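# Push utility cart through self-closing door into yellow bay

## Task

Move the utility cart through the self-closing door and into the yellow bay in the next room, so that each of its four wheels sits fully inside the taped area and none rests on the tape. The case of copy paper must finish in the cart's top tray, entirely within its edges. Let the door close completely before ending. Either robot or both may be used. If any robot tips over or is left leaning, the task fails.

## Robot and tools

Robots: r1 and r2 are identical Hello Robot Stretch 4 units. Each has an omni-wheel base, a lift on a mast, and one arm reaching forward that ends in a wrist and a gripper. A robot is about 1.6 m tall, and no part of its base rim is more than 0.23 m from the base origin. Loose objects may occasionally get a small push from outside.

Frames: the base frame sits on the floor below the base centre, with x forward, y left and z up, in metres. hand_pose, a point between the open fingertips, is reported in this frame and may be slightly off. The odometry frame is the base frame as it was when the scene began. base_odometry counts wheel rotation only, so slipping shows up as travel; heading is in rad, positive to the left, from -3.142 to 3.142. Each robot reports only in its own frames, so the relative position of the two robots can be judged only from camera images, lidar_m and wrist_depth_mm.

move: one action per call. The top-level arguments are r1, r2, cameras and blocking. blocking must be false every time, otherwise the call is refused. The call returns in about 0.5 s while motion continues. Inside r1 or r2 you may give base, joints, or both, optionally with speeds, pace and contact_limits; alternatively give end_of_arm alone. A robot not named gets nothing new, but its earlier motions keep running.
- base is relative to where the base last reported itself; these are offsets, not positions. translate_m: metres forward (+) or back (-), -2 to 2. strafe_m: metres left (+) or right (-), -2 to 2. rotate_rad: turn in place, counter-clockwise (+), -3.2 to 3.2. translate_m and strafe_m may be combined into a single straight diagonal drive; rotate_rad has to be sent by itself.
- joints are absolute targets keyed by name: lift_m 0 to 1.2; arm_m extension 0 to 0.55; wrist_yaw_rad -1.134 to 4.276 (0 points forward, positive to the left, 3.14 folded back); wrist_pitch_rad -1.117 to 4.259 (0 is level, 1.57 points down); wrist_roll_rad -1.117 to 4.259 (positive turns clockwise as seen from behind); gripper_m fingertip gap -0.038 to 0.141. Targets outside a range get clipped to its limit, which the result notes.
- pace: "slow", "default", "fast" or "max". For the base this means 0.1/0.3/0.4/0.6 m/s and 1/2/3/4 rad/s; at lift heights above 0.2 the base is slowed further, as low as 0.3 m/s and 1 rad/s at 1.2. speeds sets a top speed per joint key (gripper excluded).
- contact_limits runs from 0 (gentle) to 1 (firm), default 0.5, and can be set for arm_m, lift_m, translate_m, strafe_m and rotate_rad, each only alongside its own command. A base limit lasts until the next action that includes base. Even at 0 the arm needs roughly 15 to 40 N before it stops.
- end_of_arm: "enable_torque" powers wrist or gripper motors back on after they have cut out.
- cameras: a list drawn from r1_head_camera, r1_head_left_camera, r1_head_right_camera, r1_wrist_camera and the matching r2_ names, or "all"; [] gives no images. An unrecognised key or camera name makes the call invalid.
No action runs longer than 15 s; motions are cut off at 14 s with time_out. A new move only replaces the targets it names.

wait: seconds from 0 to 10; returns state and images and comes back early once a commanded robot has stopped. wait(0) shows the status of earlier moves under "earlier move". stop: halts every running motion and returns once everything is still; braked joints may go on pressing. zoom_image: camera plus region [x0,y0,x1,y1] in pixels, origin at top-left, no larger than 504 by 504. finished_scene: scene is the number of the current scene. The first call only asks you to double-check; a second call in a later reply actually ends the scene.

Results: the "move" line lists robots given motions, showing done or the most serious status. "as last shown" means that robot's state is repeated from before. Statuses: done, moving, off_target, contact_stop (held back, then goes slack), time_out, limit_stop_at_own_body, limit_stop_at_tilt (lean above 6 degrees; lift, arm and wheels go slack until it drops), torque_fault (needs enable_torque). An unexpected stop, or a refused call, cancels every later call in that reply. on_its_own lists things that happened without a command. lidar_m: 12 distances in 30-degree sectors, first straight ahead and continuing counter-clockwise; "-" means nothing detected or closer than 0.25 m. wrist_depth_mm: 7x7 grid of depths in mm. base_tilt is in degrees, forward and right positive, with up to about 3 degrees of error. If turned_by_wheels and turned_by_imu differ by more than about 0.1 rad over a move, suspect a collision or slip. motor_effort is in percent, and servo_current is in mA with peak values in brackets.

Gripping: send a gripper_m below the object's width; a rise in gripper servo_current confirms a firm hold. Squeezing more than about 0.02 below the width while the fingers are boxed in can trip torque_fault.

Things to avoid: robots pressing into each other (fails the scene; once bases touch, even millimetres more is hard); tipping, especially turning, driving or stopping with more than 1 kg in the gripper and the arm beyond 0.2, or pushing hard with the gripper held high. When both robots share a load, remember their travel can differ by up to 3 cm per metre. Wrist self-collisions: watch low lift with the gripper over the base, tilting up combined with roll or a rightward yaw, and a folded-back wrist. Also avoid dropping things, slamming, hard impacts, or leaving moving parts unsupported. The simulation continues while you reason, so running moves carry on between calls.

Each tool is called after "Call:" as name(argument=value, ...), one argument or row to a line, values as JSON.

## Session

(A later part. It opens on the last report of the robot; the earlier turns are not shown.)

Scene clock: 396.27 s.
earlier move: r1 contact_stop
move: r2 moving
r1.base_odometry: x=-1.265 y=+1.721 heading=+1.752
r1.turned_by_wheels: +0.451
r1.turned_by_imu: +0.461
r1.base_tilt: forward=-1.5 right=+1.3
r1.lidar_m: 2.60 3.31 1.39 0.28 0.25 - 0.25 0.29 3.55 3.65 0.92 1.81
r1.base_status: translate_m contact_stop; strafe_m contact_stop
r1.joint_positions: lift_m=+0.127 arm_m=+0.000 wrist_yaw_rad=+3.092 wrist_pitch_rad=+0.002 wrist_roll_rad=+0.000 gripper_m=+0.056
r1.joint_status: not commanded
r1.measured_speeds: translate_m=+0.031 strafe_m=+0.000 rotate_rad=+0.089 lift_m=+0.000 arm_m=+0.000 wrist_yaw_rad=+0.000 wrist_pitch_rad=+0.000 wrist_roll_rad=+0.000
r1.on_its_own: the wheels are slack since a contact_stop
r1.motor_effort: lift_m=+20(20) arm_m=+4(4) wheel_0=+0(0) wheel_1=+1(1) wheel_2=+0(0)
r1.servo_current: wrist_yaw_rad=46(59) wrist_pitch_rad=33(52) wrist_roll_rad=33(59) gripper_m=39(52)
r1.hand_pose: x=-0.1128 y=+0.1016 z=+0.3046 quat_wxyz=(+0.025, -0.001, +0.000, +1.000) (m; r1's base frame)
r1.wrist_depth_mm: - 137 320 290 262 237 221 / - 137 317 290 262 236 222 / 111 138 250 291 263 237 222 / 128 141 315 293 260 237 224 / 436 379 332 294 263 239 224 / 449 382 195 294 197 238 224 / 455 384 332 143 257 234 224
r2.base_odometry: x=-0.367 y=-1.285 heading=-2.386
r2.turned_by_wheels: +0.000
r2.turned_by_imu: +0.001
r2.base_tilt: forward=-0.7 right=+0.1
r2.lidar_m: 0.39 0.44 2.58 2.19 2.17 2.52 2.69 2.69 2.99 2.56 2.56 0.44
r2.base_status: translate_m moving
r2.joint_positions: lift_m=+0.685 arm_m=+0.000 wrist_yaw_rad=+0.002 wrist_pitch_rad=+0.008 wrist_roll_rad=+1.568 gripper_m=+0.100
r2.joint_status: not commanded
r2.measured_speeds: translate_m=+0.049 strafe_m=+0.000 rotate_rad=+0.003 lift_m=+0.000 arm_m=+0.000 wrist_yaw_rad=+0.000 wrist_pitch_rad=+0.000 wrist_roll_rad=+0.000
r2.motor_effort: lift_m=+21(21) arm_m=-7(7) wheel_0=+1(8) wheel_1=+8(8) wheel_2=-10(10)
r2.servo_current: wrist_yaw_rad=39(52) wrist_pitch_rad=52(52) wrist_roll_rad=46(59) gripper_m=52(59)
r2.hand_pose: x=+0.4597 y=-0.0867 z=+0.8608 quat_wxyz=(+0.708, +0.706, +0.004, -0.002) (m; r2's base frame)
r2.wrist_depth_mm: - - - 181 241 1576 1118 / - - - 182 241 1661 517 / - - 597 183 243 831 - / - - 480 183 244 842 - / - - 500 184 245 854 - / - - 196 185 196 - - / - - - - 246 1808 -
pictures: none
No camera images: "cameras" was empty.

Call:
stop(
)

Call:
wait(
  seconds=0.3,
  cameras=["r1_head_left_camera", "r1_head_right_camera", "r2_head_camera", "r2_wrist_camera"],
)

Scene clock: 404.33 s.
earlier move: r1 contact_stop; r2 done
stop: r1's wheels hold again
r1.base_odometry: x=-1.273 y=+1.779 heading=+1.884
r1.turned_by_wheels: +0.132
r1.turned_by_imu: +0.133
r1.base_tilt: forward=-1.6 right=+1.2
r1.lidar_m: 2.64 3.71 1.36 0.25 0.25 - 0.25 0.38 3.60 0.91 0.91 2.49
r1.base_status: translate_m contact_stop (by the wheels' count: -0.366 of -0.750); strafe_m contact_stop (by the wheels' count: +0.388 of +0.470)
r1.joint_positions: lift_m=+0.127 arm_m=+0.000 wrist_yaw_rad=+3.092 wrist_pitch_rad=+0.002 wrist_roll_rad=+0.000 gripper_m=+0.056
r1.joint_status: not commanded
r1.measured_speeds: translate_m=+0.000 strafe_m=+0.000 rotate_rad=+0.000 lift_m=+0.000 arm_m=+0.000 wrist_yaw_rad=+0.000 wrist_pitch_rad=+0.000 wrist_roll_rad=+0.000
r1.motor_effort: lift_m=+20(20) arm_m=+4(4) wheel_0=+0(1) wheel_1=+0(1) wheel_2=+0(0)
r1.servo_current: wrist_yaw_rad=72(72) wrist_pitch_rad=33(52) wrist_roll_rad=52(72) gripper_m=46(52)
r1.hand_pose: x=-0.1128 y=+0.1016 z=+0.3046 quat_wxyz=(+0.025, -0.001, +0.000, +1.000) (m; r1's base frame)
r1.wrist_depth_mm: - 137 347 293 249 216 195 / - 137 338 293 249 216 196 / 111 138 248 296 250 217 196 / 128 141 330 296 252 217 198 / 137 466 364 296 251 214 198 / - 473 193 297 197 218 198 / - 455 353 143 248 209 198
r2.base_odometry: x=-0.376 y=-1.294 heading=-2.386
r2.turned_by_wheels: +0.000
r2.turned_by_imu: +0.001
r2.base_tilt: forward=-0.7 right=+0.1
r2.lidar_m: 0.41 0.42 2.57 2.19 2.18 2.52 2.71 2.70 2.99 2.57 2.56 0.43
r2.base_status: done
r2.joint_positions: lift_m=+0.685 arm_m=+0.000 wrist_yaw_rad=+0.001 wrist_pitch_rad=+0.008 wrist_roll_rad=+1.568 gripper_m=+0.100
r2.joint_status: not commanded
r2.measured_speeds: translate_m=+0.000 strafe_m=+0.000 rotate_rad=+0.000 lift_m=+0.000 arm_m=+0.000 wrist_yaw_rad=+0.000 wrist_pitch_rad=+0.000 wrist_roll_rad=+0.000
r2.motor_effort: lift_m=+21(21) arm_m=-4(7) wheel_0=+5(10) wheel_1=+5(8) wheel_2=-7(10)
r2.servo_current: wrist_yaw_rad=52(59) wrist_pitch_rad=52(59) wrist_roll_rad=46(65) gripper_m=46(59)
r2.hand_pose: x=+0.4593 y=-0.0873 z=+0.8608 quat_wxyz=(+0.708, +0.706, +0.003, -0.002) (m; r2's base frame)
r2.wrist_depth_mm: - - - 183 244 1576 1160 / - - - 183 244 1708 508 / - - 609 183 243 854 - / - - 477 183 245 831 - / - - 496 183 244 842 - / - - 196 184 190 - - / - - - - 244 1618 -
pictures: r1_head_camera, r1_head_left_camera, r1_head_right_camera, r1_wrist_camera, r2_head_camera, r2_head_left_camera, r2_head_right_camera, r2_wrist_camera
Images, in order (width x height): r1_head_camera 420x560, r1_head_left_camera 420x672, r1_head_right_camera 420x672, r1_wrist_camera 616x392, r2_head_camera 420x560, r2_head_left_camera 420x672, r2_head_right_camera 420x672, r2_wrist_camera 616x392.

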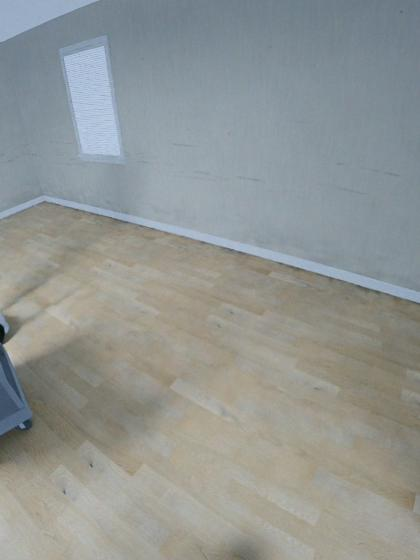

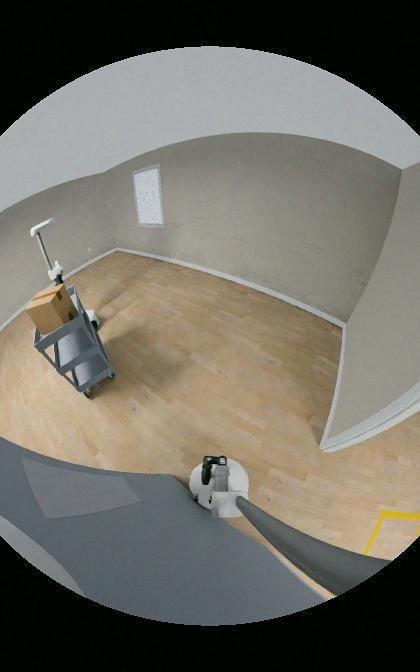

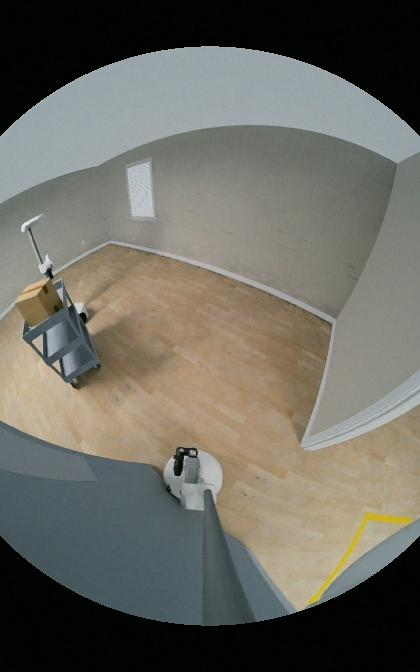

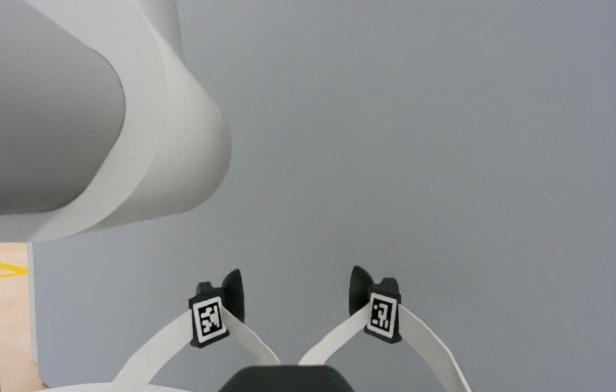

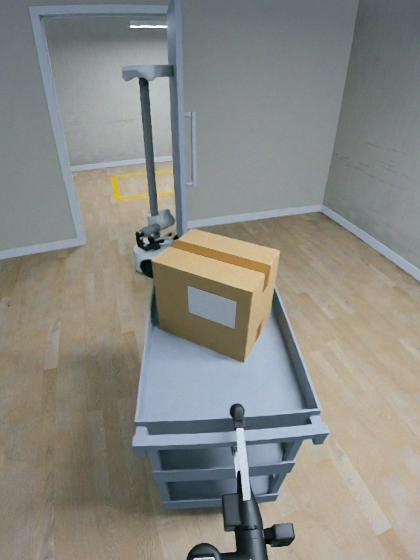

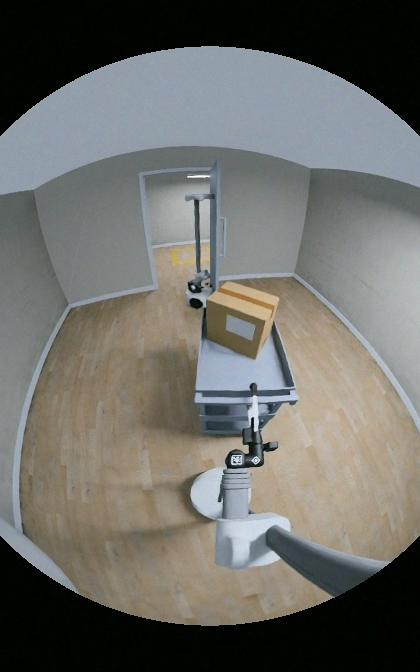

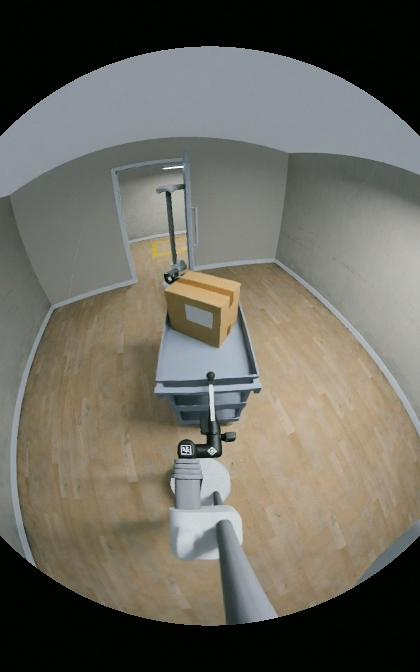

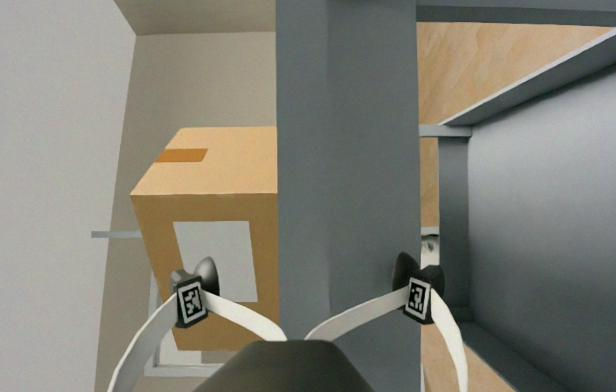

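Scene clock: 404.63 s.
r1.base_odometry: x=-1.273 y=+1.779 heading=+1.884
r1.turned_by_wheels: +0.000
r1.turned_by_imu: +0.000
r1.base_tilt: forward=-1.6 right=+1.3
r1.lidar_m: 2.63 3.73 1.36 0.25 0.26 - 0.25 0.37 3.60 0.91 0.96 2.50
r1.base_status: translate_m contact_stop (by the wheels' count: -0.366 of -0.750); strafe_m contact_stop (by the wheels' count: +0.388 of +0.470)
r1.joint_positions: lift_m=+0.127 arm_m=+0.000 wrist_yaw_rad=+3.092 wrist_pitch_rad=+0.002 wrist_roll_rad=+0.000 gripper_m=+0.056
r1.joint_status: not commanded
r1.measured_speeds: translate_m=+0.000 strafe_m=+0.000 rotate_rad=+0.000 lift_m=+0.000 arm_m=+0.000 wrist_yaw_rad=+0.000 wrist_pitch_rad=+0.000 wrist_roll_rad=+0.000
r1.motor_effort: lift_m=+20(20) arm_m=+4(4) wheel_0=+0(1) wheel_1=+0(1) wheel_2=+0(0)
r1.servo_current: wrist_yaw_rad=59(72) wrist_pitch_rad=39(52) wrist_roll_rad=59(72) gripper_m=46(52)
r1.hand_pose: x=-0.1128 y=+0.1016 z=+0.3046 quat_wxyz=(+0.025, -0.001, +0.000, +1.000) (m; r1's base frame)
r1.wrist_depth_mm: - 137 349 294 250 216 196 / - 137 338 293 250 216 196 / 111 138 246 296 250 217 197 / 128 141 330 296 251 217 197 / 137 466 362 298 252 213 198 / - 469 194 298 197 219 198 / - 449 353 143 248 210 198
r2.base_odometry: x=-0.376 y=-1.294 heading=-2.386
r2.turned_by_wheels: +0.000
r2.turned_by_imu: +0.000
r2.base_tilt: forward=-0.7 right=+0.1
r2.lidar_m: 0.38 0.41 2.56 2.18 2.20 2.51 2.72 2.71 3.01 2.57 2.58 0.44
r2.base_status: done
r2.joint_positions: lift_m=+0.685 arm_m=+0.000 wrist_yaw_rad=+0.001 wrist_pitch_rad=+0.008 wrist_roll_rad=+1.568 gripper_m=+0.100
r2.joint_status: not commanded
r2.measured_speeds: translate_m=+0.000 strafe_m=+0.000 rotate_rad=+0.000 lift_m=+0.000 arm_m=+0.000 wrist_yaw_rad=+0.000 wrist_pitch_rad=+0.000 wrist_roll_rad=+0.000
r2.motor_effort: lift_m=+21(21) arm_m=-3(7) wheel_0=+5(10) wheel_1=+5(8) wheel_2=-8(10)
r2.servo_current: wrist_yaw_rad=52(59) wrist_pitch_rad=52(59) wrist_roll_rad=46(65) gripper_m=52(59)
r2.hand_pose: x=+0.4593 y=-0.0873 z=+0.8608 quat_wxyz=(+0.708, +0.706, +0.003, -0.002) (m; r2's base frame)
r2.wrist_depth_mm: - - - 183 244 1537 1160 / - - - 183 243 1661 508 / - - 603 184 244 842 - / - - 480 184 243 866 - / - - 500 183 244 854 - / - - 197 183 190 - - / - - - - 245 1576 -
wait: 0.30 s; at rest by 0.27 s
pictures: r1_head_left_camera, r1_head_right_camera, r2_head_camera, r2_wrist_camera
Images, in order (width x height): r1_head_left_camera 420x672, r1_head_right_camera 420x672, r2_head_camera 420x560, r2_wrist_camera 616x392.

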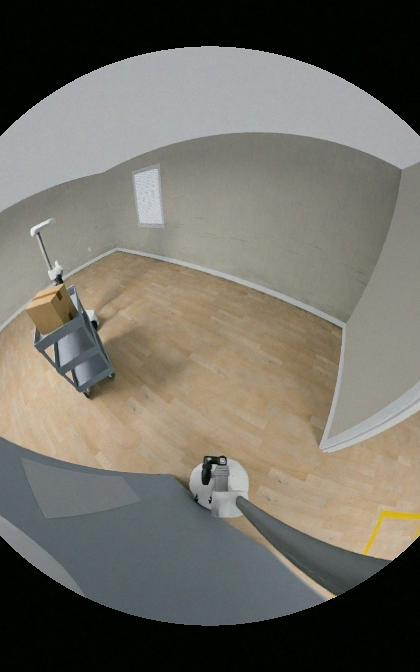

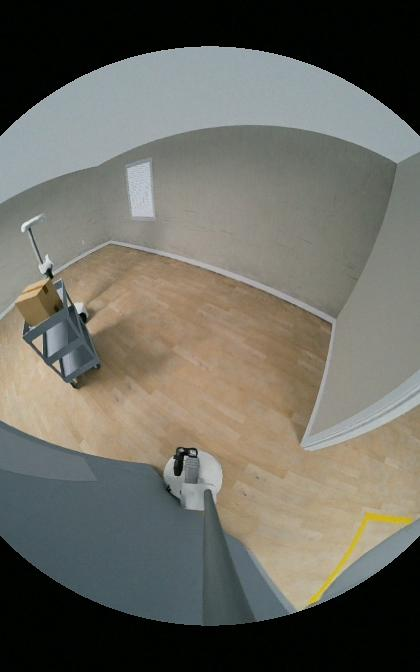

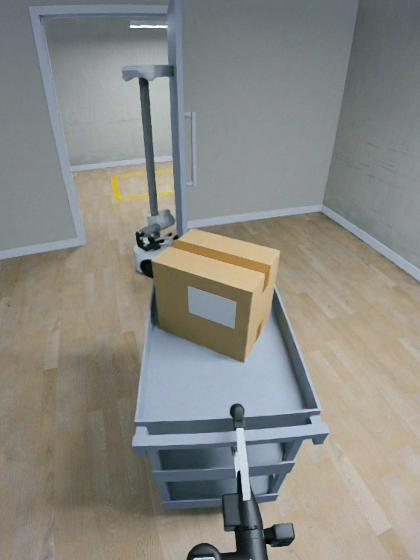

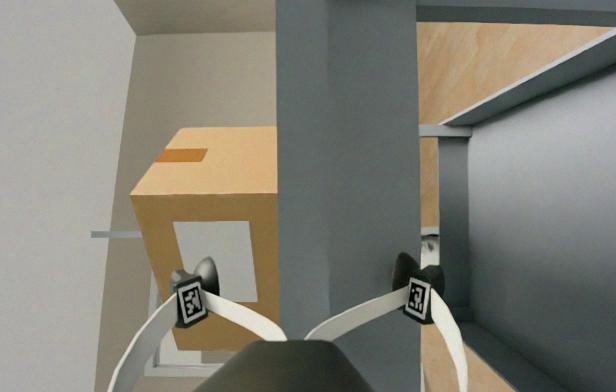

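Call:
zoom_image(
  camera="r2_head_camera",
  region=[20, 0, 260, 290],
)

Call:
zoom_image(
  camera="r1_head_left_camera",
  region=[0, 400, 420, 640],
)

Scaled by 1.738 from the camera's 420x560 image, which has a finer 1200x1600 frame.

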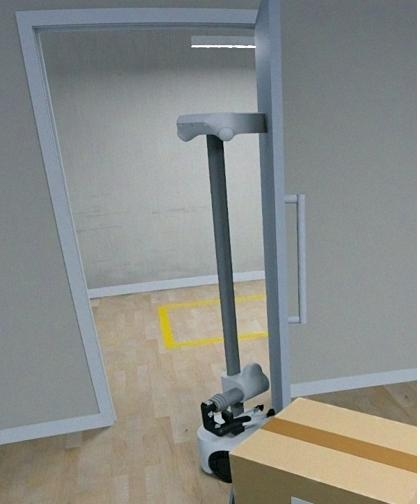

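Scaled by 1.200 from the camera's 420x672 image, which has a finer 600x960 frame.

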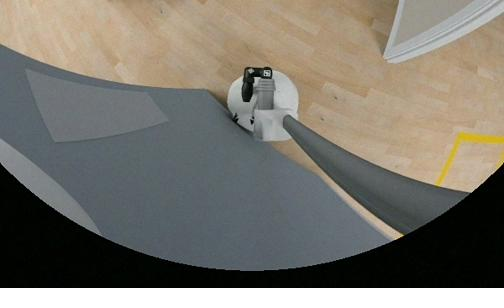

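Call:
move(
  r1={"base": {"translate_m": -0.18, "strafe_m": 0.18}, "pace": "slow", "contact_limits": {"translate_m": 0.7, "strafe_m": 0.7}},
  r2={"base": {"translate_m": -0.01}, "pace": "slow"},
  blocking=false,
  cameras=[],
)

Call:
wait(
  seconds=1.5,
  cameras=["r2_wrist_camera"],
)

Call:
wait(
  seconds=2,
  cameras=["r2_head_camera"],
)

r1: "contact_limits": translate_m and strafe_m are given together and make one move, which takes one limit: state it under one of them only
Scene clock: 530.50 s.
r1.base_odometry: x=-1.273 y=+1.779 heading=+1.884
r1.turned_by_wheels: +0.000
r1.turned_by_imu: +0.000
r1.base_tilt: forward=-1.6 right=+1.3
r1.lidar_m: 2.62 3.68 1.36 0.25 0.25 - 0.25 0.38 3.58 0.91 0.93 2.51
r1.base_status: translate_m contact_stop (by the wheels' count: -0.366 of -0.750); strafe_m contact_stop (by the wheels' count: +0.388 of +0.470)
r1.joint_positions: lift_m=+0.127 arm_m=+0.000 wrist_yaw_rad=+3.092 wrist_pitch_rad=+0.002 wrist_roll_rad=+0.000 gripper_m=+0.056
r1.joint_status: not commanded
r1.measured_speeds: translate_m=+0.000 strafe_m=+0.000 rotate_rad=+0.000 lift_m=+0.000 arm_m=+0.000 wrist_yaw_rad=+0.000 wrist_pitch_rad=+0.000 wrist_roll_rad=+0.000
r1.motor_effort: lift_m=+20(20) arm_m=+4(4) wheel_0=-1(1) wheel_1=+0(1) wheel_2=+0(0)
r1.servo_current: wrist_yaw_rad=39(72) wrist_pitch_rad=39(52) wrist_roll_rad=52(72) gripper_m=39(52)
r1.hand_pose: x=-0.1128 y=+0.1016 z=+0.3046 quat_wxyz=(+0.025, -0.001, +0.000, +1.000) (m; r1's base frame)
r1.wrist_depth_mm: - 137 347 293 249 216 196 / - 138 340 296 250 216 196 / 111 138 246 293 252 217 198 / 128 141 330 297 251 216 198 / 137 469 362 297 251 213 198 / - 469 192 298 197 219 198 / - 459 353 143 246 210 198
r2.base_odometry: x=-0.376 y=-1.294 heading=-2.386
r2.turned_by_wheels: +0.000
r2.turned_by_imu: +0.000
r2.base_tilt: forward=-0.7 right=+0.1
r2.lidar_m: 0.39 0.44 2.57 2.16 2.17 2.49 2.70 2.69 2.97 2.57 2.55 0.46
r2.base_status: done
r2.joint_positions: lift_m=+0.685 arm_m=+0.000 wrist_yaw_rad=+0.001 wrist_pitch_rad=+0.008 wrist_roll_rad=+1.568 gripper_m=+0.100
r2.joint_status: not commanded
r2.measured_speeds: translate_m=+0.000 strafe_m=+0.000 rotate_rad=+0.000 lift_m=+0.000 arm_m=+0.000 wrist_yaw_rad=+0.000 wrist_pitch_rad=+0.000 wrist_roll_rad=+0.000
r2.motor_effort: lift_m=+21(21) arm_m=-4(7) wheel_0=+5(10) wheel_1=+5(8) wheel_2=-8(10)
r2.servo_current: wrist_yaw_rad=52(59) wrist_pitch_rad=52(59) wrist_roll_rad=52(65) gripper_m=52(59)
r2.hand_pose: x=+0.4593 y=-0.0873 z=+0.8608 quat_wxyz=(+0.708, +0.706, +0.003, -0.002) (m; r2's base frame)
r2.wrist_depth_mm: - - - 184 244 1576 1182 / - - - 184 244 1661 508 / - - 609 184 243 842 - / - - 484 183 245 854 - / - - 496 183 244 842 - / - - 197 183 191 - - / - - - - 245 1576 -
pictures: none

not run: a call was refused earlier in this reply.

not run: a call was refused earlier in this reply.

Call:
move(
  blocking=false,
  cameras=["r1_head_camera", "r1_head_left_camera", "r1_head_right_camera", "r2_head_camera"],
)

Scene clock: 568.93 s.
r1.base_odometry: x=-1.273 y=+1.779 heading=+1.884
r1.turned_by_wheels: +0.000
r1.turned_by_imu: +0.000
r1.base_tilt: forward=-1.6 right=+1.3
r1.lidar_m: 2.64 3.71 1.37 0.25 0.25 - 0.25 0.37 3.59 0.91 0.93 2.51
r1.base_status: translate_m contact_stop (by the wheels' count: -0.366 of -0.750); strafe_m contact_stop (by the wheels' count: +0.388 of +0.470)
r1.joint_positions: lift_m=+0.127 arm_m=+0.000 wrist_yaw_rad=+3.092 wrist_pitch_rad=+0.002 wrist_roll_rad=+0.000 gripper_m=+0.056
r1.joint_status: not commanded
r1.measured_speeds: translate_m=+0.000 strafe_m=+0.000 rotate_rad=+0.000 lift_m=+0.000 arm_m=+0.000 wrist_yaw_rad=+0.000 wrist_pitch_rad=+0.000 wrist_roll_rad=+0.000
r1.motor_effort: lift_m=+20(20) arm_m=+4(4) wheel_0=+0(1) wheel_1=+0(1) wheel_2=+0(0)
r1.servo_current: wrist_yaw_rad=59(72) wrist_pitch_rad=39(52) wrist_roll_rad=46(72) gripper_m=46(52)
r1.hand_pose: x=-0.1128 y=+0.1016 z=+0.3046 quat_wxyz=(+0.025, -0.001, +0.000, +1.000) (m; r1's base frame)
r1.wrist_depth_mm: - 137 349 293 250 216 196 / - 137 336 294 249 216 196 / 110 138 247 294 251 217 197 / 128 141 329 294 251 216 198 / 137 466 364 296 252 215 198 / - 473 193 297 197 218 198 / - 452 353 143 247 210 199
r2.base_odometry: x=-0.376 y=-1.294 heading=-2.386
r2.turned_by_wheels: +0.000
r2.turned_by_imu: +0.000
r2.base_tilt: forward=-0.7 right=+0.1
r2.lidar_m: 0.39 0.42 2.56 2.17 2.18 2.54 2.70 2.70 3.01 2.57 2.57 0.42
r2.base_status: done
r2.joint_positions: lift_m=+0.685 arm_m=+0.000 wrist_yaw_rad=+0.001 wrist_pitch_rad=+0.008 wrist_roll_rad=+1.568 gripper_m=+0.100
r2.joint_status: not commanded
r2.measured_speeds: translate_m=+0.000 strafe_m=+0.000 rotate_rad=+0.000 lift_m=+0.000 arm_m=+0.000 wrist_yaw_rad=+0.000 wrist_pitch_rad=+0.000 wrist_roll_rad=+0.000
r2.motor_effort: lift_m=+21(21) arm_m=-4(7) wheel_0=+5(10) wheel_1=+5(8) wheel_2=-8(10)
r2.servo_current: wrist_yaw_rad=46(59) wrist_pitch_rad=46(59) wrist_roll_rad=39(65) gripper_m=46(59)
r2.hand_pose: x=+0.4593 y=-0.0873 z=+0.8608 quat_wxyz=(+0.708, +0.706, +0.003, -0.002) (m; r2's base frame)
r2.wrist_depth_mm: - - - 183 245 1576 1160 / - - - 184 244 1756 512 / - - 603 183 243 842 - / - - 480 183 243 842 - / - - 500 183 243 854 - / - - 196 183 190 - - / - - - - 243 1618 -
pictures: r1_head_camera, r1_head_left_camera, r1_head_right_camera, r2_head_camera
Images, in order (width x height): r1_head_camera 420x560, r1_head_left_camera 420x672, r1_head_right_camera 420x672, r2_head_camera 420x560.

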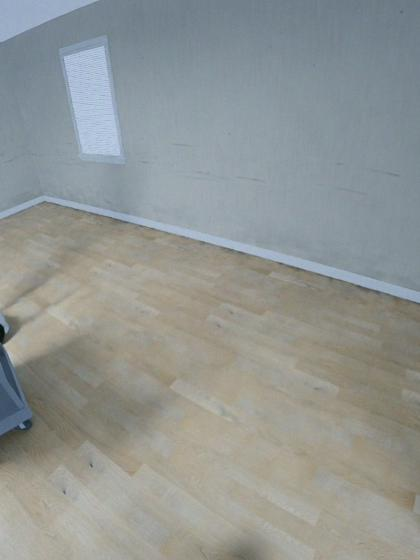

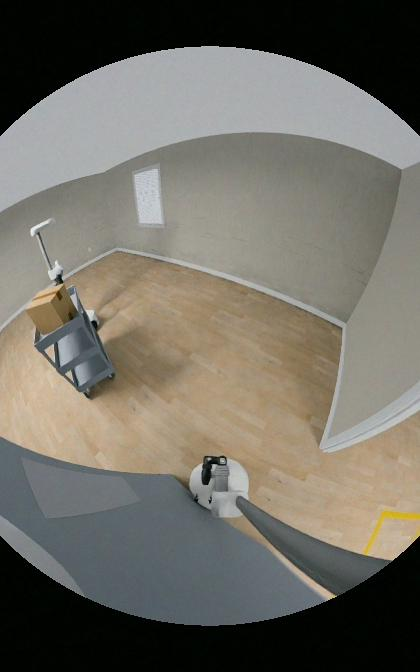

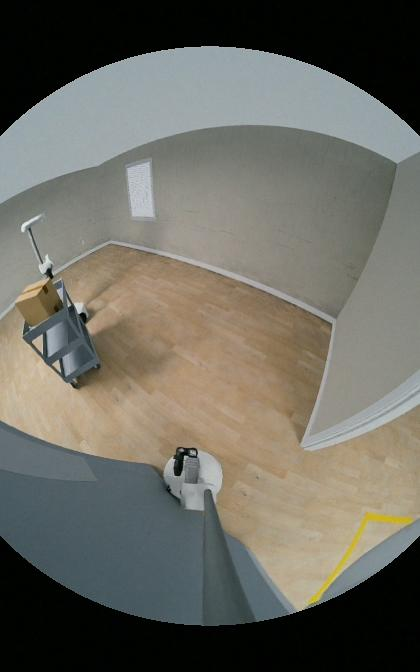

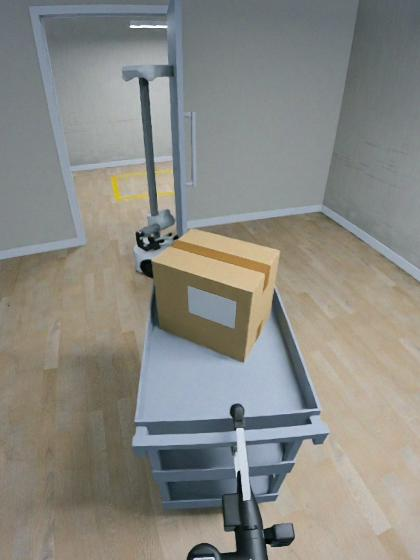

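Call:
move(
  blocking=false,
  cameras=[],
  r1={"base": {"translate_m": -0.25, "strafe_m": 0.166}, "pace": "slow", "contact_limits": {"translate_m": 0.8}},
  r2={"base": {"translate_m": -0.01}, "pace": "slow"},
)

Call:
wait(
  seconds=4,
  cameras=["r1_head_left_camera", "r2_head_camera"],
)

Scene clock: 577.73 s.
move: r1 moving; r2 moving
r1.base_odometry: x=-1.277 y=+1.766 heading=+1.884
r1.turned_by_wheels: +0.000
r1.turned_by_imu: +0.000
r1.base_tilt: forward=-1.5 right=+1.3
r1.lidar_m: 2.66 3.74 1.35 0.25 0.25 - 0.25 0.34 3.60 0.91 0.94 2.51
r1.base_status: translate_m moving; strafe_m moving
r1.joint_positions: lift_m=+0.127 arm_m=+0.000 wrist_yaw_rad=+3.092 wrist_pitch_rad=+0.002 wrist_roll_rad=+0.000 gripper_m=+0.056
r1.joint_status: not commanded
r1.measured_speeds: translate_m=-0.046 strafe_m=+0.030 rotate_rad=+0.002 lift_m=+0.000 arm_m=+0.000 wrist_yaw_rad=+0.000 wrist_pitch_rad=+0.000 wrist_roll_rad=+0.000
r1.motor_effort: lift_m=+20(20) arm_m=+4(4) wheel_0=-13(14) wheel_1=+7(7) wheel_2=+8(11)
r1.servo_current: wrist_yaw_rad=59(59) wrist_pitch_rad=46(46) wrist_roll_rad=52(65) gripper_m=39(46)
r1.contact_limits: translate_m 0.8
r1.hand_pose: x=-0.1128 y=+0.1016 z=+0.3046 quat_wxyz=(+0.025, -0.001, +0.000, +1.000) (m; r1's base frame)
r1.wrist_depth_mm: - 137 343 293 249 215 197 / - 137 332 293 250 216 198 / 111 138 246 294 250 216 199 / 128 141 327 296 250 219 198 / 137 459 357 296 251 215 199 / 676 462 195 296 196 219 200 / 661 445 351 143 247 211 199
r2.base_odometry: x=-0.370 y=-1.288 heading=-2.386
r2.turned_by_wheels: +0.000
r2.turned_by_imu: +0.000
r2.base_tilt: forward=-0.7 right=+0.1
r2.lidar_m: 0.41 0.44 2.58 2.20 2.19 2.51 2.71 2.69 3.01 2.56 2.58 0.45
r2.base_status: translate_m moving
r2.joint_positions: lift_m=+0.685 arm_m=+0.000 wrist_yaw_rad=+0.001 wrist_pitch_rad=+0.008 wrist_roll_rad=+1.568 gripper_m=+0.100
r2.joint_status: not commanded
r2.measured_speeds: translate_m=-0.014 strafe_m=+0.000 rotate_rad=+0.001 lift_m=+0.000 arm_m=+0.000 wrist_yaw_rad=+0.000 wrist_pitch_rad=+0.000 wrist_roll_rad=+0.000
r2.motor_effort: lift_m=+21(21) arm_m=-4(4) wheel_0=-3(8) wheel_1=-6(6) wheel_2=+6(9)
r2.servo_current: wrist_yaw_rad=39(59) wrist_pitch_rad=46(52) wrist_roll_rad=39(59) gripper_m=46(59)
r2.hand_pose: x=+0.4593 y=-0.0873 z=+0.8608 quat_wxyz=(+0.708, +0.706, +0.003, -0.002) (m; r2's base frame)
r2.wrist_depth_mm: - - - 190 250 1576 1160 / - - - 190 250 1708 521 / - - 609 190 250 866 - / - - 484 190 250 854 - / - - 508 190 251 842 - / - - 196 191 196 - - / - - - - - 1863 -
pictures: none
No camera images: "cameras" was empty.

Scene clock: 578.17 s.
earlier move: r1 moving; r2 done
r1.base_odometry: x=-1.286 y=+1.733 heading=+1.884
r1.turned_by_wheels: +0.000
r1.turned_by_imu: -0.003
r1.base_tilt: forward=-1.5 right=+1.3
r1.lidar_m: 2.68 2.38 1.33 0.25 0.25 - 0.25 0.33 3.58 0.96 0.94 2.54
r1.base_status: translate_m moving; strafe_m moving
r1.joint_positions: lift_m=+0.127 arm_m=+0.000 wrist_yaw_rad=+3.092 wrist_pitch_rad=+0.002 wrist_roll_rad=+0.000 gripper_m=+0.056
r1.joint_status: not commanded
r1.measured_speeds: translate_m=-0.084 strafe_m=+0.056 rotate_rad=+0.000 lift_m=+0.000 arm_m=+0.000 wrist_yaw_rad=+0.000 wrist_pitch_rad=+0.000 wrist_roll_rad=+0.000
r1.motor_effort: lift_m=+20(20) arm_m=+4(4) wheel_0=-15(17) wheel_1=+2(7) wheel_2=+11(13)
r1.servo_current: wrist_yaw_rad=65(65) wrist_pitch_rad=39(52) wrist_roll_rad=46(65) gripper_m=33(46)
r1.contact_limits: translate_m 0.8
r1.hand_pose: x=-0.1128 y=+0.1016 z=+0.3046 quat_wxyz=(+0.025, -0.001, +0.000, +1.000) (m; r1's base frame)
r1.wrist_depth_mm: - 137 336 289 249 220 200 / - 137 325 290 250 220 201 / 111 137 248 293 251 220 202 / 128 141 320 293 251 220 203 / 500 430 347 293 252 217 202 / 535 433 194 293 196 221 203 / 530 436 340 143 248 209 203
r2.base_odometry: x=-0.369 y=-1.287 heading=-2.386
r2.turned_by_wheels: +0.000
r2.turned_by_imu: +0.000
r2.base_tilt: forward=-0.7 right=+0.1
r2.lidar_m: 0.40 0.43 2.53 2.17 2.19 2.49 2.72 2.69 3.00 2.56 2.57 0.45
r2.base_status: done
r2.joint_positions: lift_m=+0.685 arm_m=+0.000 wrist_yaw_rad=+0.001 wrist_pitch_rad=+0.008 wrist_roll_rad=+1.568 gripper_m=+0.100
r2.joint_status: not commanded
r2.measured_speeds: translate_m=+0.000 strafe_m=+0.000 rotate_rad=+0.000 lift_m=+0.000 arm_m=+0.000 wrist_yaw_rad=+0.000 wrist_pitch_rad=+0.000 wrist_roll_rad=+0.000
r2.motor_effort: lift_m=+21(21) arm_m=-4(4) wheel_0=-3(8) wheel_1=-5(6) wheel_2=+6(9)
r2.servo_current: wrist_yaw_rad=46(59) wrist_pitch_rad=46(52) wrist_roll_rad=46(59) gripper_m=52(59)
r2.hand_pose: x=+0.4593 y=-0.0873 z=+0.8608 quat_wxyz=(+0.708, +0.706, +0.003, -0.002) (m; r2's base frame)
r2.wrist_depth_mm: - - - 191 252 1576 1138 / - - - 191 252 1708 521 / - - 609 191 251 842 - / - - 480 191 253 842 - / - - 512 192 252 854 - / - - 196 191 196 - - / - - - - - 1863 -
wait: 0.43 of 4 s (r2 has come to rest)
pictures: r1_head_left_camera, r2_head_camera
Images, in order (width x height): r1_head_left_camera 420x672, r2_head_camera 420x560.

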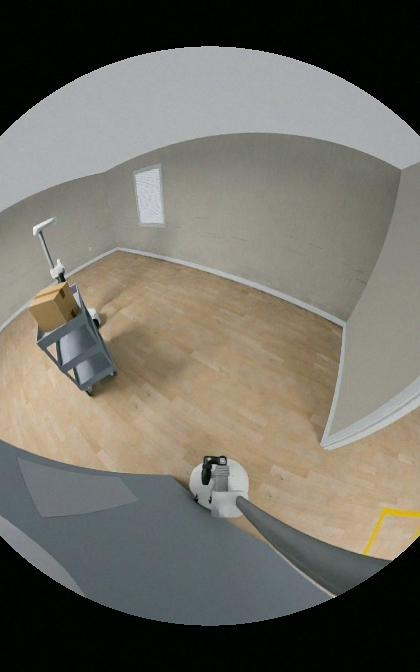

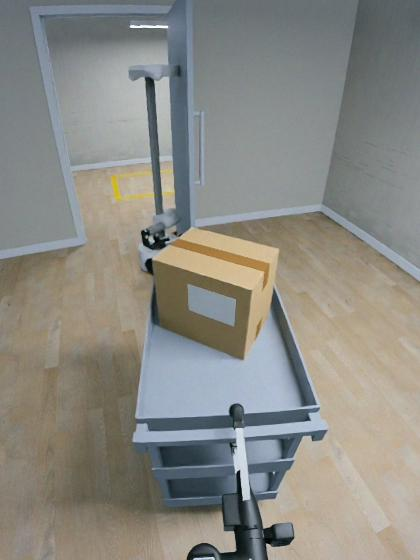

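Call:
move(
  blocking=false,
  cameras=[],
  r2={"joints": {"gripper_m": 0.0}},
)

Call:
wait(
  seconds=3,
  cameras=["r1_head_left_camera", "r2_head_camera", "r2_wrist_camera"],
)

Scene clock: 585.50 s.
earlier move: r1 contact_stop
move: r2 moving
r1.base_odometry: x=-1.368 y=+1.639 heading=+2.103
r1.turned_by_wheels: +0.219
r1.turned_by_imu: +0.216
r1.base_tilt: forward=-1.6 right=+1.3
r1.lidar_m: 3.05 1.33 1.38 0.25 0.25 - 0.25 0.37 3.66 1.07 1.39 2.66
r1.base_status: translate_m contact_stop (by the wheels' count: -0.105 of -0.250); strafe_m contact_stop (by the wheels' count: +0.122 of +0.166)
r1.joint_positions: lift_m=+0.127 arm_m=+0.000 wrist_yaw_rad=+3.092 wrist_pitch_rad=+0.002 wrist_roll_rad=+0.000 gripper_m=+0.056
r1.joint_status: not commanded
r1.measured_speeds: translate_m=+0.000 strafe_m=+0.000 rotate_rad=+0.000 lift_m=+0.000 arm_m=+0.000 wrist_yaw_rad=+0.000 wrist_pitch_rad=+0.000 wrist_roll_rad=+0.000
r1.on_its_own: the wheels are slack since a contact_stop
r1.motor_effort: lift_m=+20(20) arm_m=+4(4) wheel_0=+0(0) wheel_1=+0(0) wheel_2=+0(0)
r1.servo_current: wrist_yaw_rad=39(59) wrist_pitch_rad=33(46) wrist_roll_rad=65(65) gripper_m=39(46)
r1.contact_limits: translate_m 0.8
r1.hand_pose: x=-0.1128 y=+0.1016 z=+0.3046 quat_wxyz=(+0.025, -0.001, +0.000, +1.000) (m; r1's base frame)
r1.wrist_depth_mm: 135 138 349 289 248 216 197 / 107 138 340 291 249 216 198 / 114 139 285 290 251 218 198 / 133 153 332 291 250 218 199 / 525 445 355 294 250 214 199 / 661 449 193 294 196 219 200 / 661 452 347 143 246 210 200
r2.base_odometry: x=-0.369 y=-1.287 heading=-2.386
r2.turned_by_wheels: +0.000
r2.turned_by_imu: +0.001
r2.base_tilt: forward=-0.7 right=+0.0
r2.lidar_m: 0.40 0.42 2.56 2.17 2.19 2.50 2.71 2.72 3.01 2.59 2.58 0.45
r2.base_status: not commanded
r2.joint_positions: lift_m=+0.685 arm_m=+0.000 wrist_yaw_rad=+0.001 wrist_pitch_rad=+0.008 wrist_roll_rad=+1.568 gripper_m=+0.083
r2.joint_status: gripper_m moving
r2.measured_speeds: translate_m=+0.000 strafe_m=+0.000 rotate_rad=+0.000 lift_m=+0.000 arm_m=+0.000 wrist_yaw_rad=+0.000 wrist_pitch_rad=+0.000 wrist_roll_rad=+0.000
r2.motor_effort: lift_m=+21(21) arm_m=-4(4) wheel_0=-3(3) wheel_1=-5(5) wheel_2=+6(6)
r2.servo_current: wrist_yaw_rad=39(52) wrist_pitch_rad=52(52) wrist_roll_rad=52(59) gripper_m=98(104)
r2.hand_pose: x=+0.4593 y=-0.0873 z=+0.8608 quat_wxyz=(+0.708, +0.706, +0.003, -0.002) (m; r2's base frame)
r2.wrist_depth_mm: - - - 192 251 1576 1182 / - - - 192 252 1661 512 / - - 615 191 251 866 - / - - 484 192 253 854 - / - - 508 192 252 854 - / - - 194 192 191 - - / - - - - - 1863 -
pictures: none
No camera images: "cameras" was empty.

not run: a stop that you did not command came earlier in this reply.

Call:
wait(
  seconds=1,
  cameras=["r1_head_left_camera", "r2_head_camera", "r2_wrist_camera"],
)

Scene clock: 589.53 s.
earlier move: r2 done
r1.base_odometry: x=-1.368 y=+1.639 heading=+2.103
r1.turned_by_wheels: +0.000
r1.turned_by_imu: +0.000
r1.base_tilt: forward=-1.6 right=+1.3
r1.lidar_m: 3.07 1.32 1.39 0.25 0.25 - 0.25 0.37 3.66 1.07 1.40 2.64
r1.base_status: translate_m contact_stop (by the wheels' count: -0.105 of -0.250); strafe_m contact_stop (by the wheels' count: +0.122 of +0.166)
r1.joint_positions: lift_m=+0.127 arm_m=+0.000 wrist_yaw_rad=+3.092 wrist_pitch_rad=+0.002 wrist_roll_rad=+0.000 gripper_m=+0.056
r1.joint_status: not commanded
r1.measured_speeds: translate_m=+0.000 strafe_m=+0.000 rotate_rad=+0.000 lift_m=+0.000 arm_m=+0.000 wrist_yaw_rad=+0.000 wrist_pitch_rad=+0.000 wrist_roll_rad=+0.000
r1.on_its_own: the wheels are slack since a contact_stop
r1.motor_effort: lift_m=+20(20) arm_m=+4(4) wheel_0=+0(1) wheel_1=+0(0) wheel_2=+0(0)
r1.servo_current: wrist_yaw_rad=46(72) wrist_pitch_rad=33(46) wrist_roll_rad=46(65) gripper_m=39(52)
r1.contact_limits: translate_m 0.8
r1.hand_pose: x=-0.1128 y=+0.1016 z=+0.3046 quat_wxyz=(+0.025, -0.001, +0.000, +1.000) (m; r1's base frame)
r1.wrist_depth_mm: 135 138 347 291 247 216 197 / 107 138 340 290 249 216 198 / 114 138 285 293 249 217 198 / 133 153 332 291 250 218 199 / 525 442 351 293 250 215 200 / 654 445 193 294 197 217 200 / 654 452 347 144 247 211 199
r2.base_odometry: x=-0.369 y=-1.287 heading=-2.386
r2.turned_by_wheels: +0.000
r2.turned_by_imu: +0.000
r2.base_tilt: forward=-0.7 right=+0.0
r2.lidar_m: 0.40 0.43 2.57 2.18 2.17 2.51 2.70 2.70 3.01 2.57 2.57 0.43
r2.base_status: not commanded
r2.joint_positions: lift_m=+0.685 arm_m=+0.000 wrist_yaw_rad=+0.001 wrist_pitch_rad=+0.008 wrist_roll_rad=+1.568 gripper_m=+0.001
r2.joint_status: all done
r2.measured_speeds: translate_m=+0.000 strafe_m=+0.000 rotate_rad=+0.000 lift_m=+0.000 arm_m=+0.000 wrist_yaw_rad=+0.000 wrist_pitch_rad=+0.000 wrist_roll_rad=+0.000
r2.motor_effort: lift_m=+21(21) arm_m=-4(4) wheel_0=-3(3) wheel_1=-5(5) wheel_2=+6(6)
r2.servo_current: wrist_yaw_rad=46(59) wrist_pitch_rad=46(59) wrist_roll_rad=39(65) gripper_m=98(163)
r2.hand_pose: x=+0.4593 y=-0.0873 z=+0.8608 quat_wxyz=(+0.708, +0.706, +0.003, -0.002) (m; r2's base frame)
r2.wrist_depth_mm: - - - 185 245 1576 1182 / - - - 185 246 1708 - / - - 597 186 246 842 - / - - 480 187 247 854 - / - - 517 187 248 842 - / - - 190 187 181 - - / - - - - - 1808 -
wait: 0.00 of 1 s (r2 has come to rest)
pictures: r1_head_left_camera, r2_head_camera, r2_wrist_camera
Images, in order (width x height): r1_head_left_camera 420x672, r2_head_camera 420x560, r2_wrist_camera 616x392.

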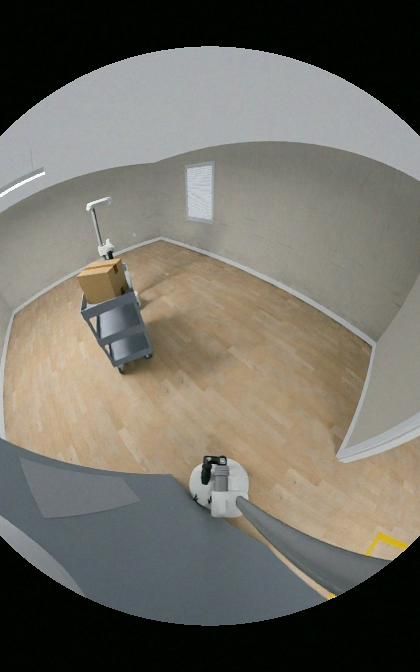

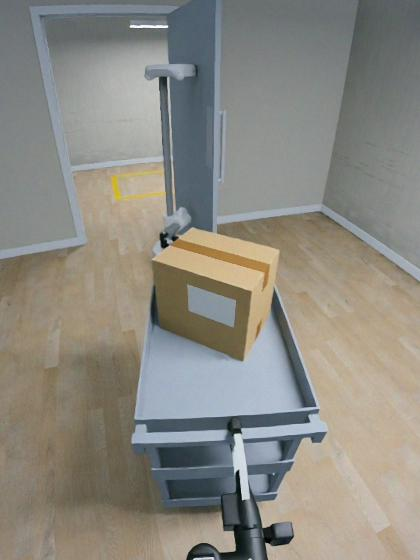

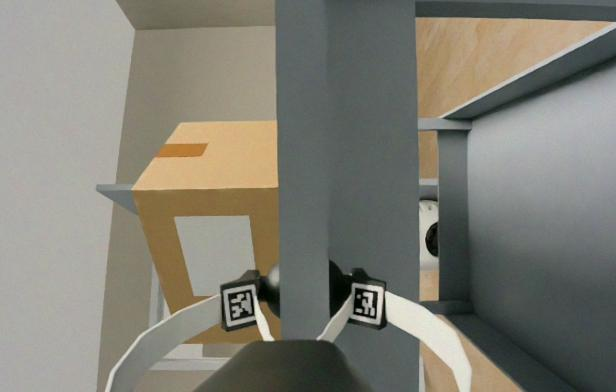

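Call:
zoom_image(
  camera="r2_head_camera",
  region=[100, 0, 300, 300],
)

Call:
zoom_image(
  camera="r1_head_left_camera",
  region=[0, 300, 420, 672],
)

Scaled by 1.680 from the camera's 420x560 image, which has a finer 1200x1600 frame.

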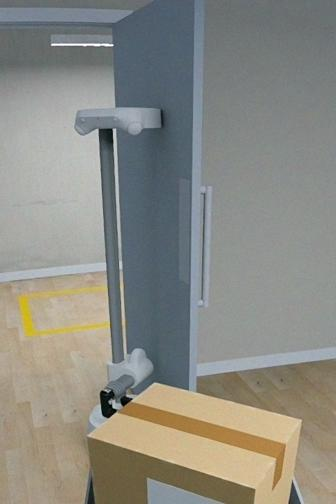

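Scaled by 1.200 from the camera's 420x672 image, which has a finer 600x960 frame.

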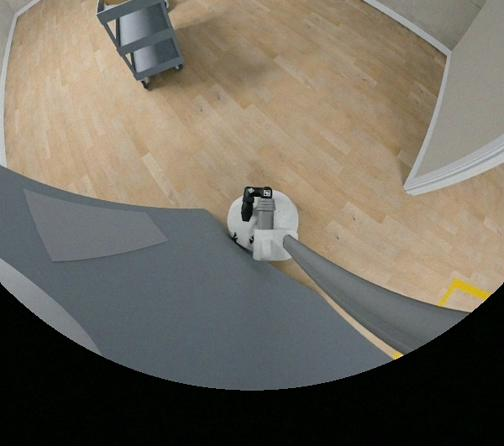

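Call:
stop(
)

Scene clock: 647.13 s.
stop: r1's wheels hold again
r1.base_odometry: x=-1.368 y=+1.639 heading=+2.103
r1.turned_by_wheels: +0.000
r1.turned_by_imu: +0.000
r1.base_tilt: forward=-1.6 right=+1.3
r1.lidar_m: 3.07 1.33 1.38 0.25 0.25 - 0.25 0.37 3.65 1.07 1.38 2.65
r1.base_status: translate_m contact_stop (by the wheels' count: -0.105 of -0.250); strafe_m contact_stop (by the wheels' count: +0.122 of +0.166)
r1.joint_positions: lift_m=+0.127 arm_m=+0.000 wrist_yaw_rad=+3.092 wrist_pitch_rad=+0.002 wrist_roll_rad=+0.000 gripper_m=+0.056
r1.joint_status: not commanded
r1.measured_speeds: translate_m=+0.000 strafe_m=+0.000 rotate_rad=+0.000 lift_m=+0.000 arm_m=+0.000 wrist_yaw_rad=+0.000 wrist_pitch_rad=+0.000 wrist_roll_rad=+0.000
r1.motor_effort: lift_m=+20(20) arm_m=+4(4) wheel_0=-1(1) wheel_1=+0(0) wheel_2=+0(0)
r1.servo_current: wrist_yaw_rad=39(72) wrist_pitch_rad=46(46) wrist_roll_rad=46(65) gripper_m=39(52)
r1.contact_limits: translate_m 0.8
r1.hand_pose: x=-0.1128 y=+0.1016 z=+0.3046 quat_wxyz=(+0.025, -0.001, +0.000, +1.000) (m; r1's base frame)
r1.wrist_depth_mm: 136 138 351 289 249 216 198 / 107 138 338 290 249 217 198 / 114 138 285 291 249 217 198 / 133 154 332 293 249 216 199 / 525 442 355 291 250 214 200 / 661 445 193 294 198 219 199 / 654 452 343 143 246 211 200
r2.base_odometry: x=-0.369 y=-1.287 heading=-2.386
r2.turned_by_wheels: +0.000
r2.turned_by_imu: +0.000
r2.base_tilt: forward=-0.6 right=+0.1
r2.lidar_m: 0.41 0.43 2.56 2.17 2.17 2.50 2.70 2.70 3.01 2.56 2.57 0.46
r2.base_status: not commanded
r2.joint_positions: lift_m=+0.685 arm_m=+0.000 wrist_yaw_rad=+0.001 wrist_pitch_rad=+0.008 wrist_roll_rad=+1.568 gripper_m=+0.001
r2.joint_status: all done
r2.measured_speeds: translate_m=+0.000 strafe_m=+0.000 rotate_rad=+0.000 lift_m=+0.000 arm_m=+0.000 wrist_yaw_rad=+0.000 wrist_pitch_rad=+0.000 wrist_roll_rad=+0.000
r2.motor_effort: lift_m=+21(21) arm_m=-4(4) wheel_0=-3(3) wheel_1=-5(5) wheel_2=+5(6)
r2.servo_current: wrist_yaw_rad=52(59) wrist_pitch_rad=52(59) wrist_roll_rad=52(65) gripper_m=98(163)
r2.hand_pose: x=+0.4593 y=-0.0873 z=+0.8608 quat_wxyz=(+0.708, +0.706, +0.003, -0.002) (m; r2's base frame)
r2.wrist_depth_mm: - - - 185 245 1537 1160 / - - - 185 246 1708 - / - - 591 186 246 842 - / - - 480 186 247 866 - / - - 517 187 248 842 - / - - 190 188 181 - - / - - - - - 1808 -
pictures: r1_head_camera, r1_head_left_camera, r1_head_right_camera, r1_wrist_camera, r2_head_camera, r2_head_left_camera, r2_head_right_camera, r2_wrist_camera
Images, in order (width x height): r1_head_camera 420x560, r1_head_left_camera 420x672, r1_head_right_camera 420x672, r1_wrist_camera 616x392, r2_head_camera 420x560, r2_head_left_camera 420x672, r2_head_right_camera 420x672, r2_wrist_camera 616x392.

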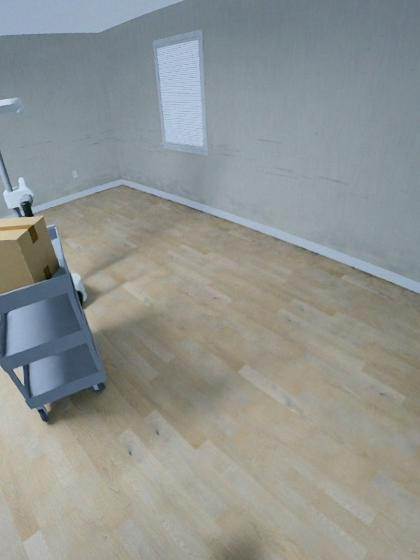

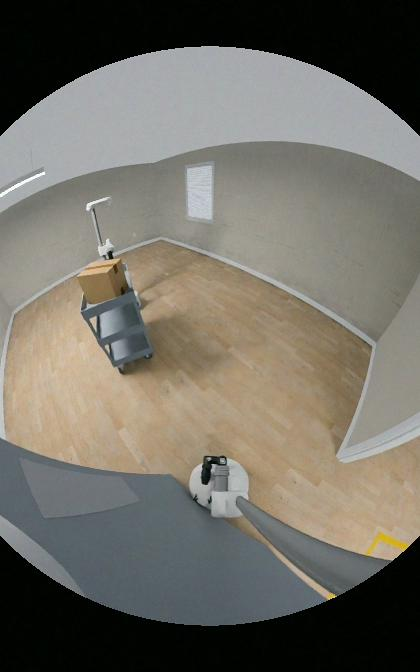

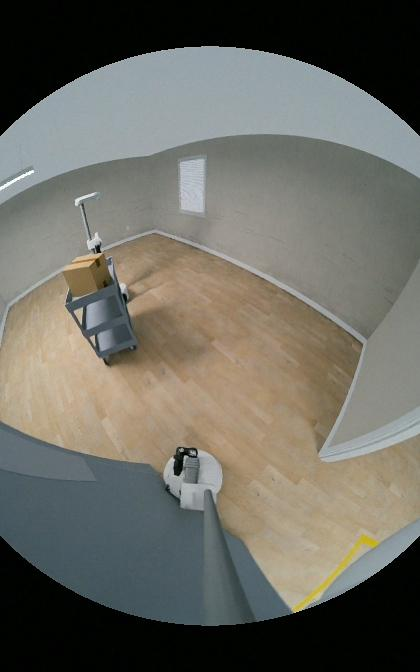

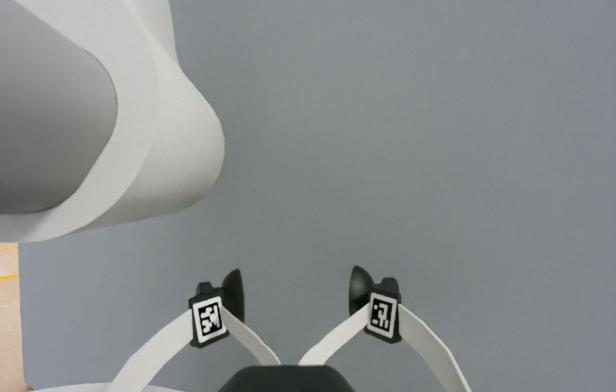

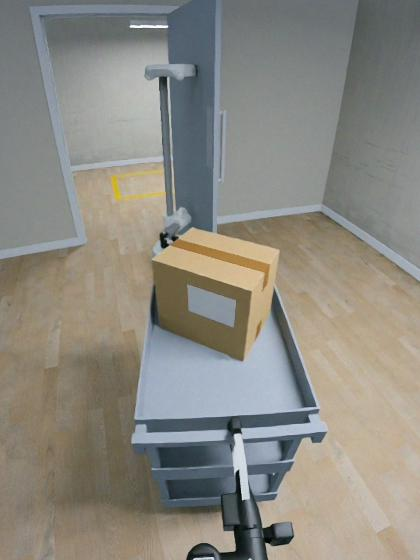

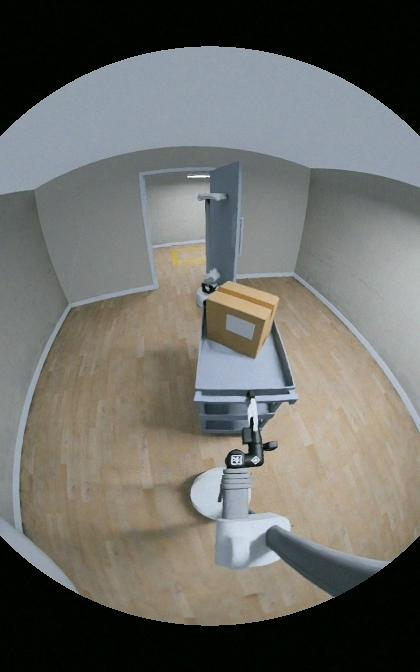

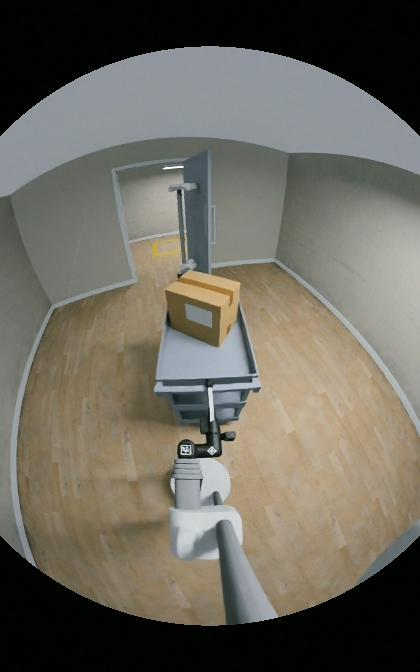

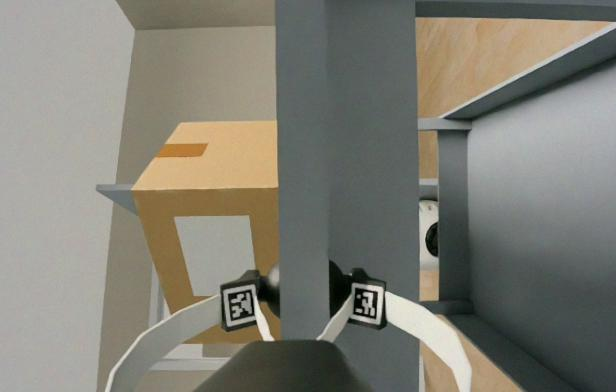

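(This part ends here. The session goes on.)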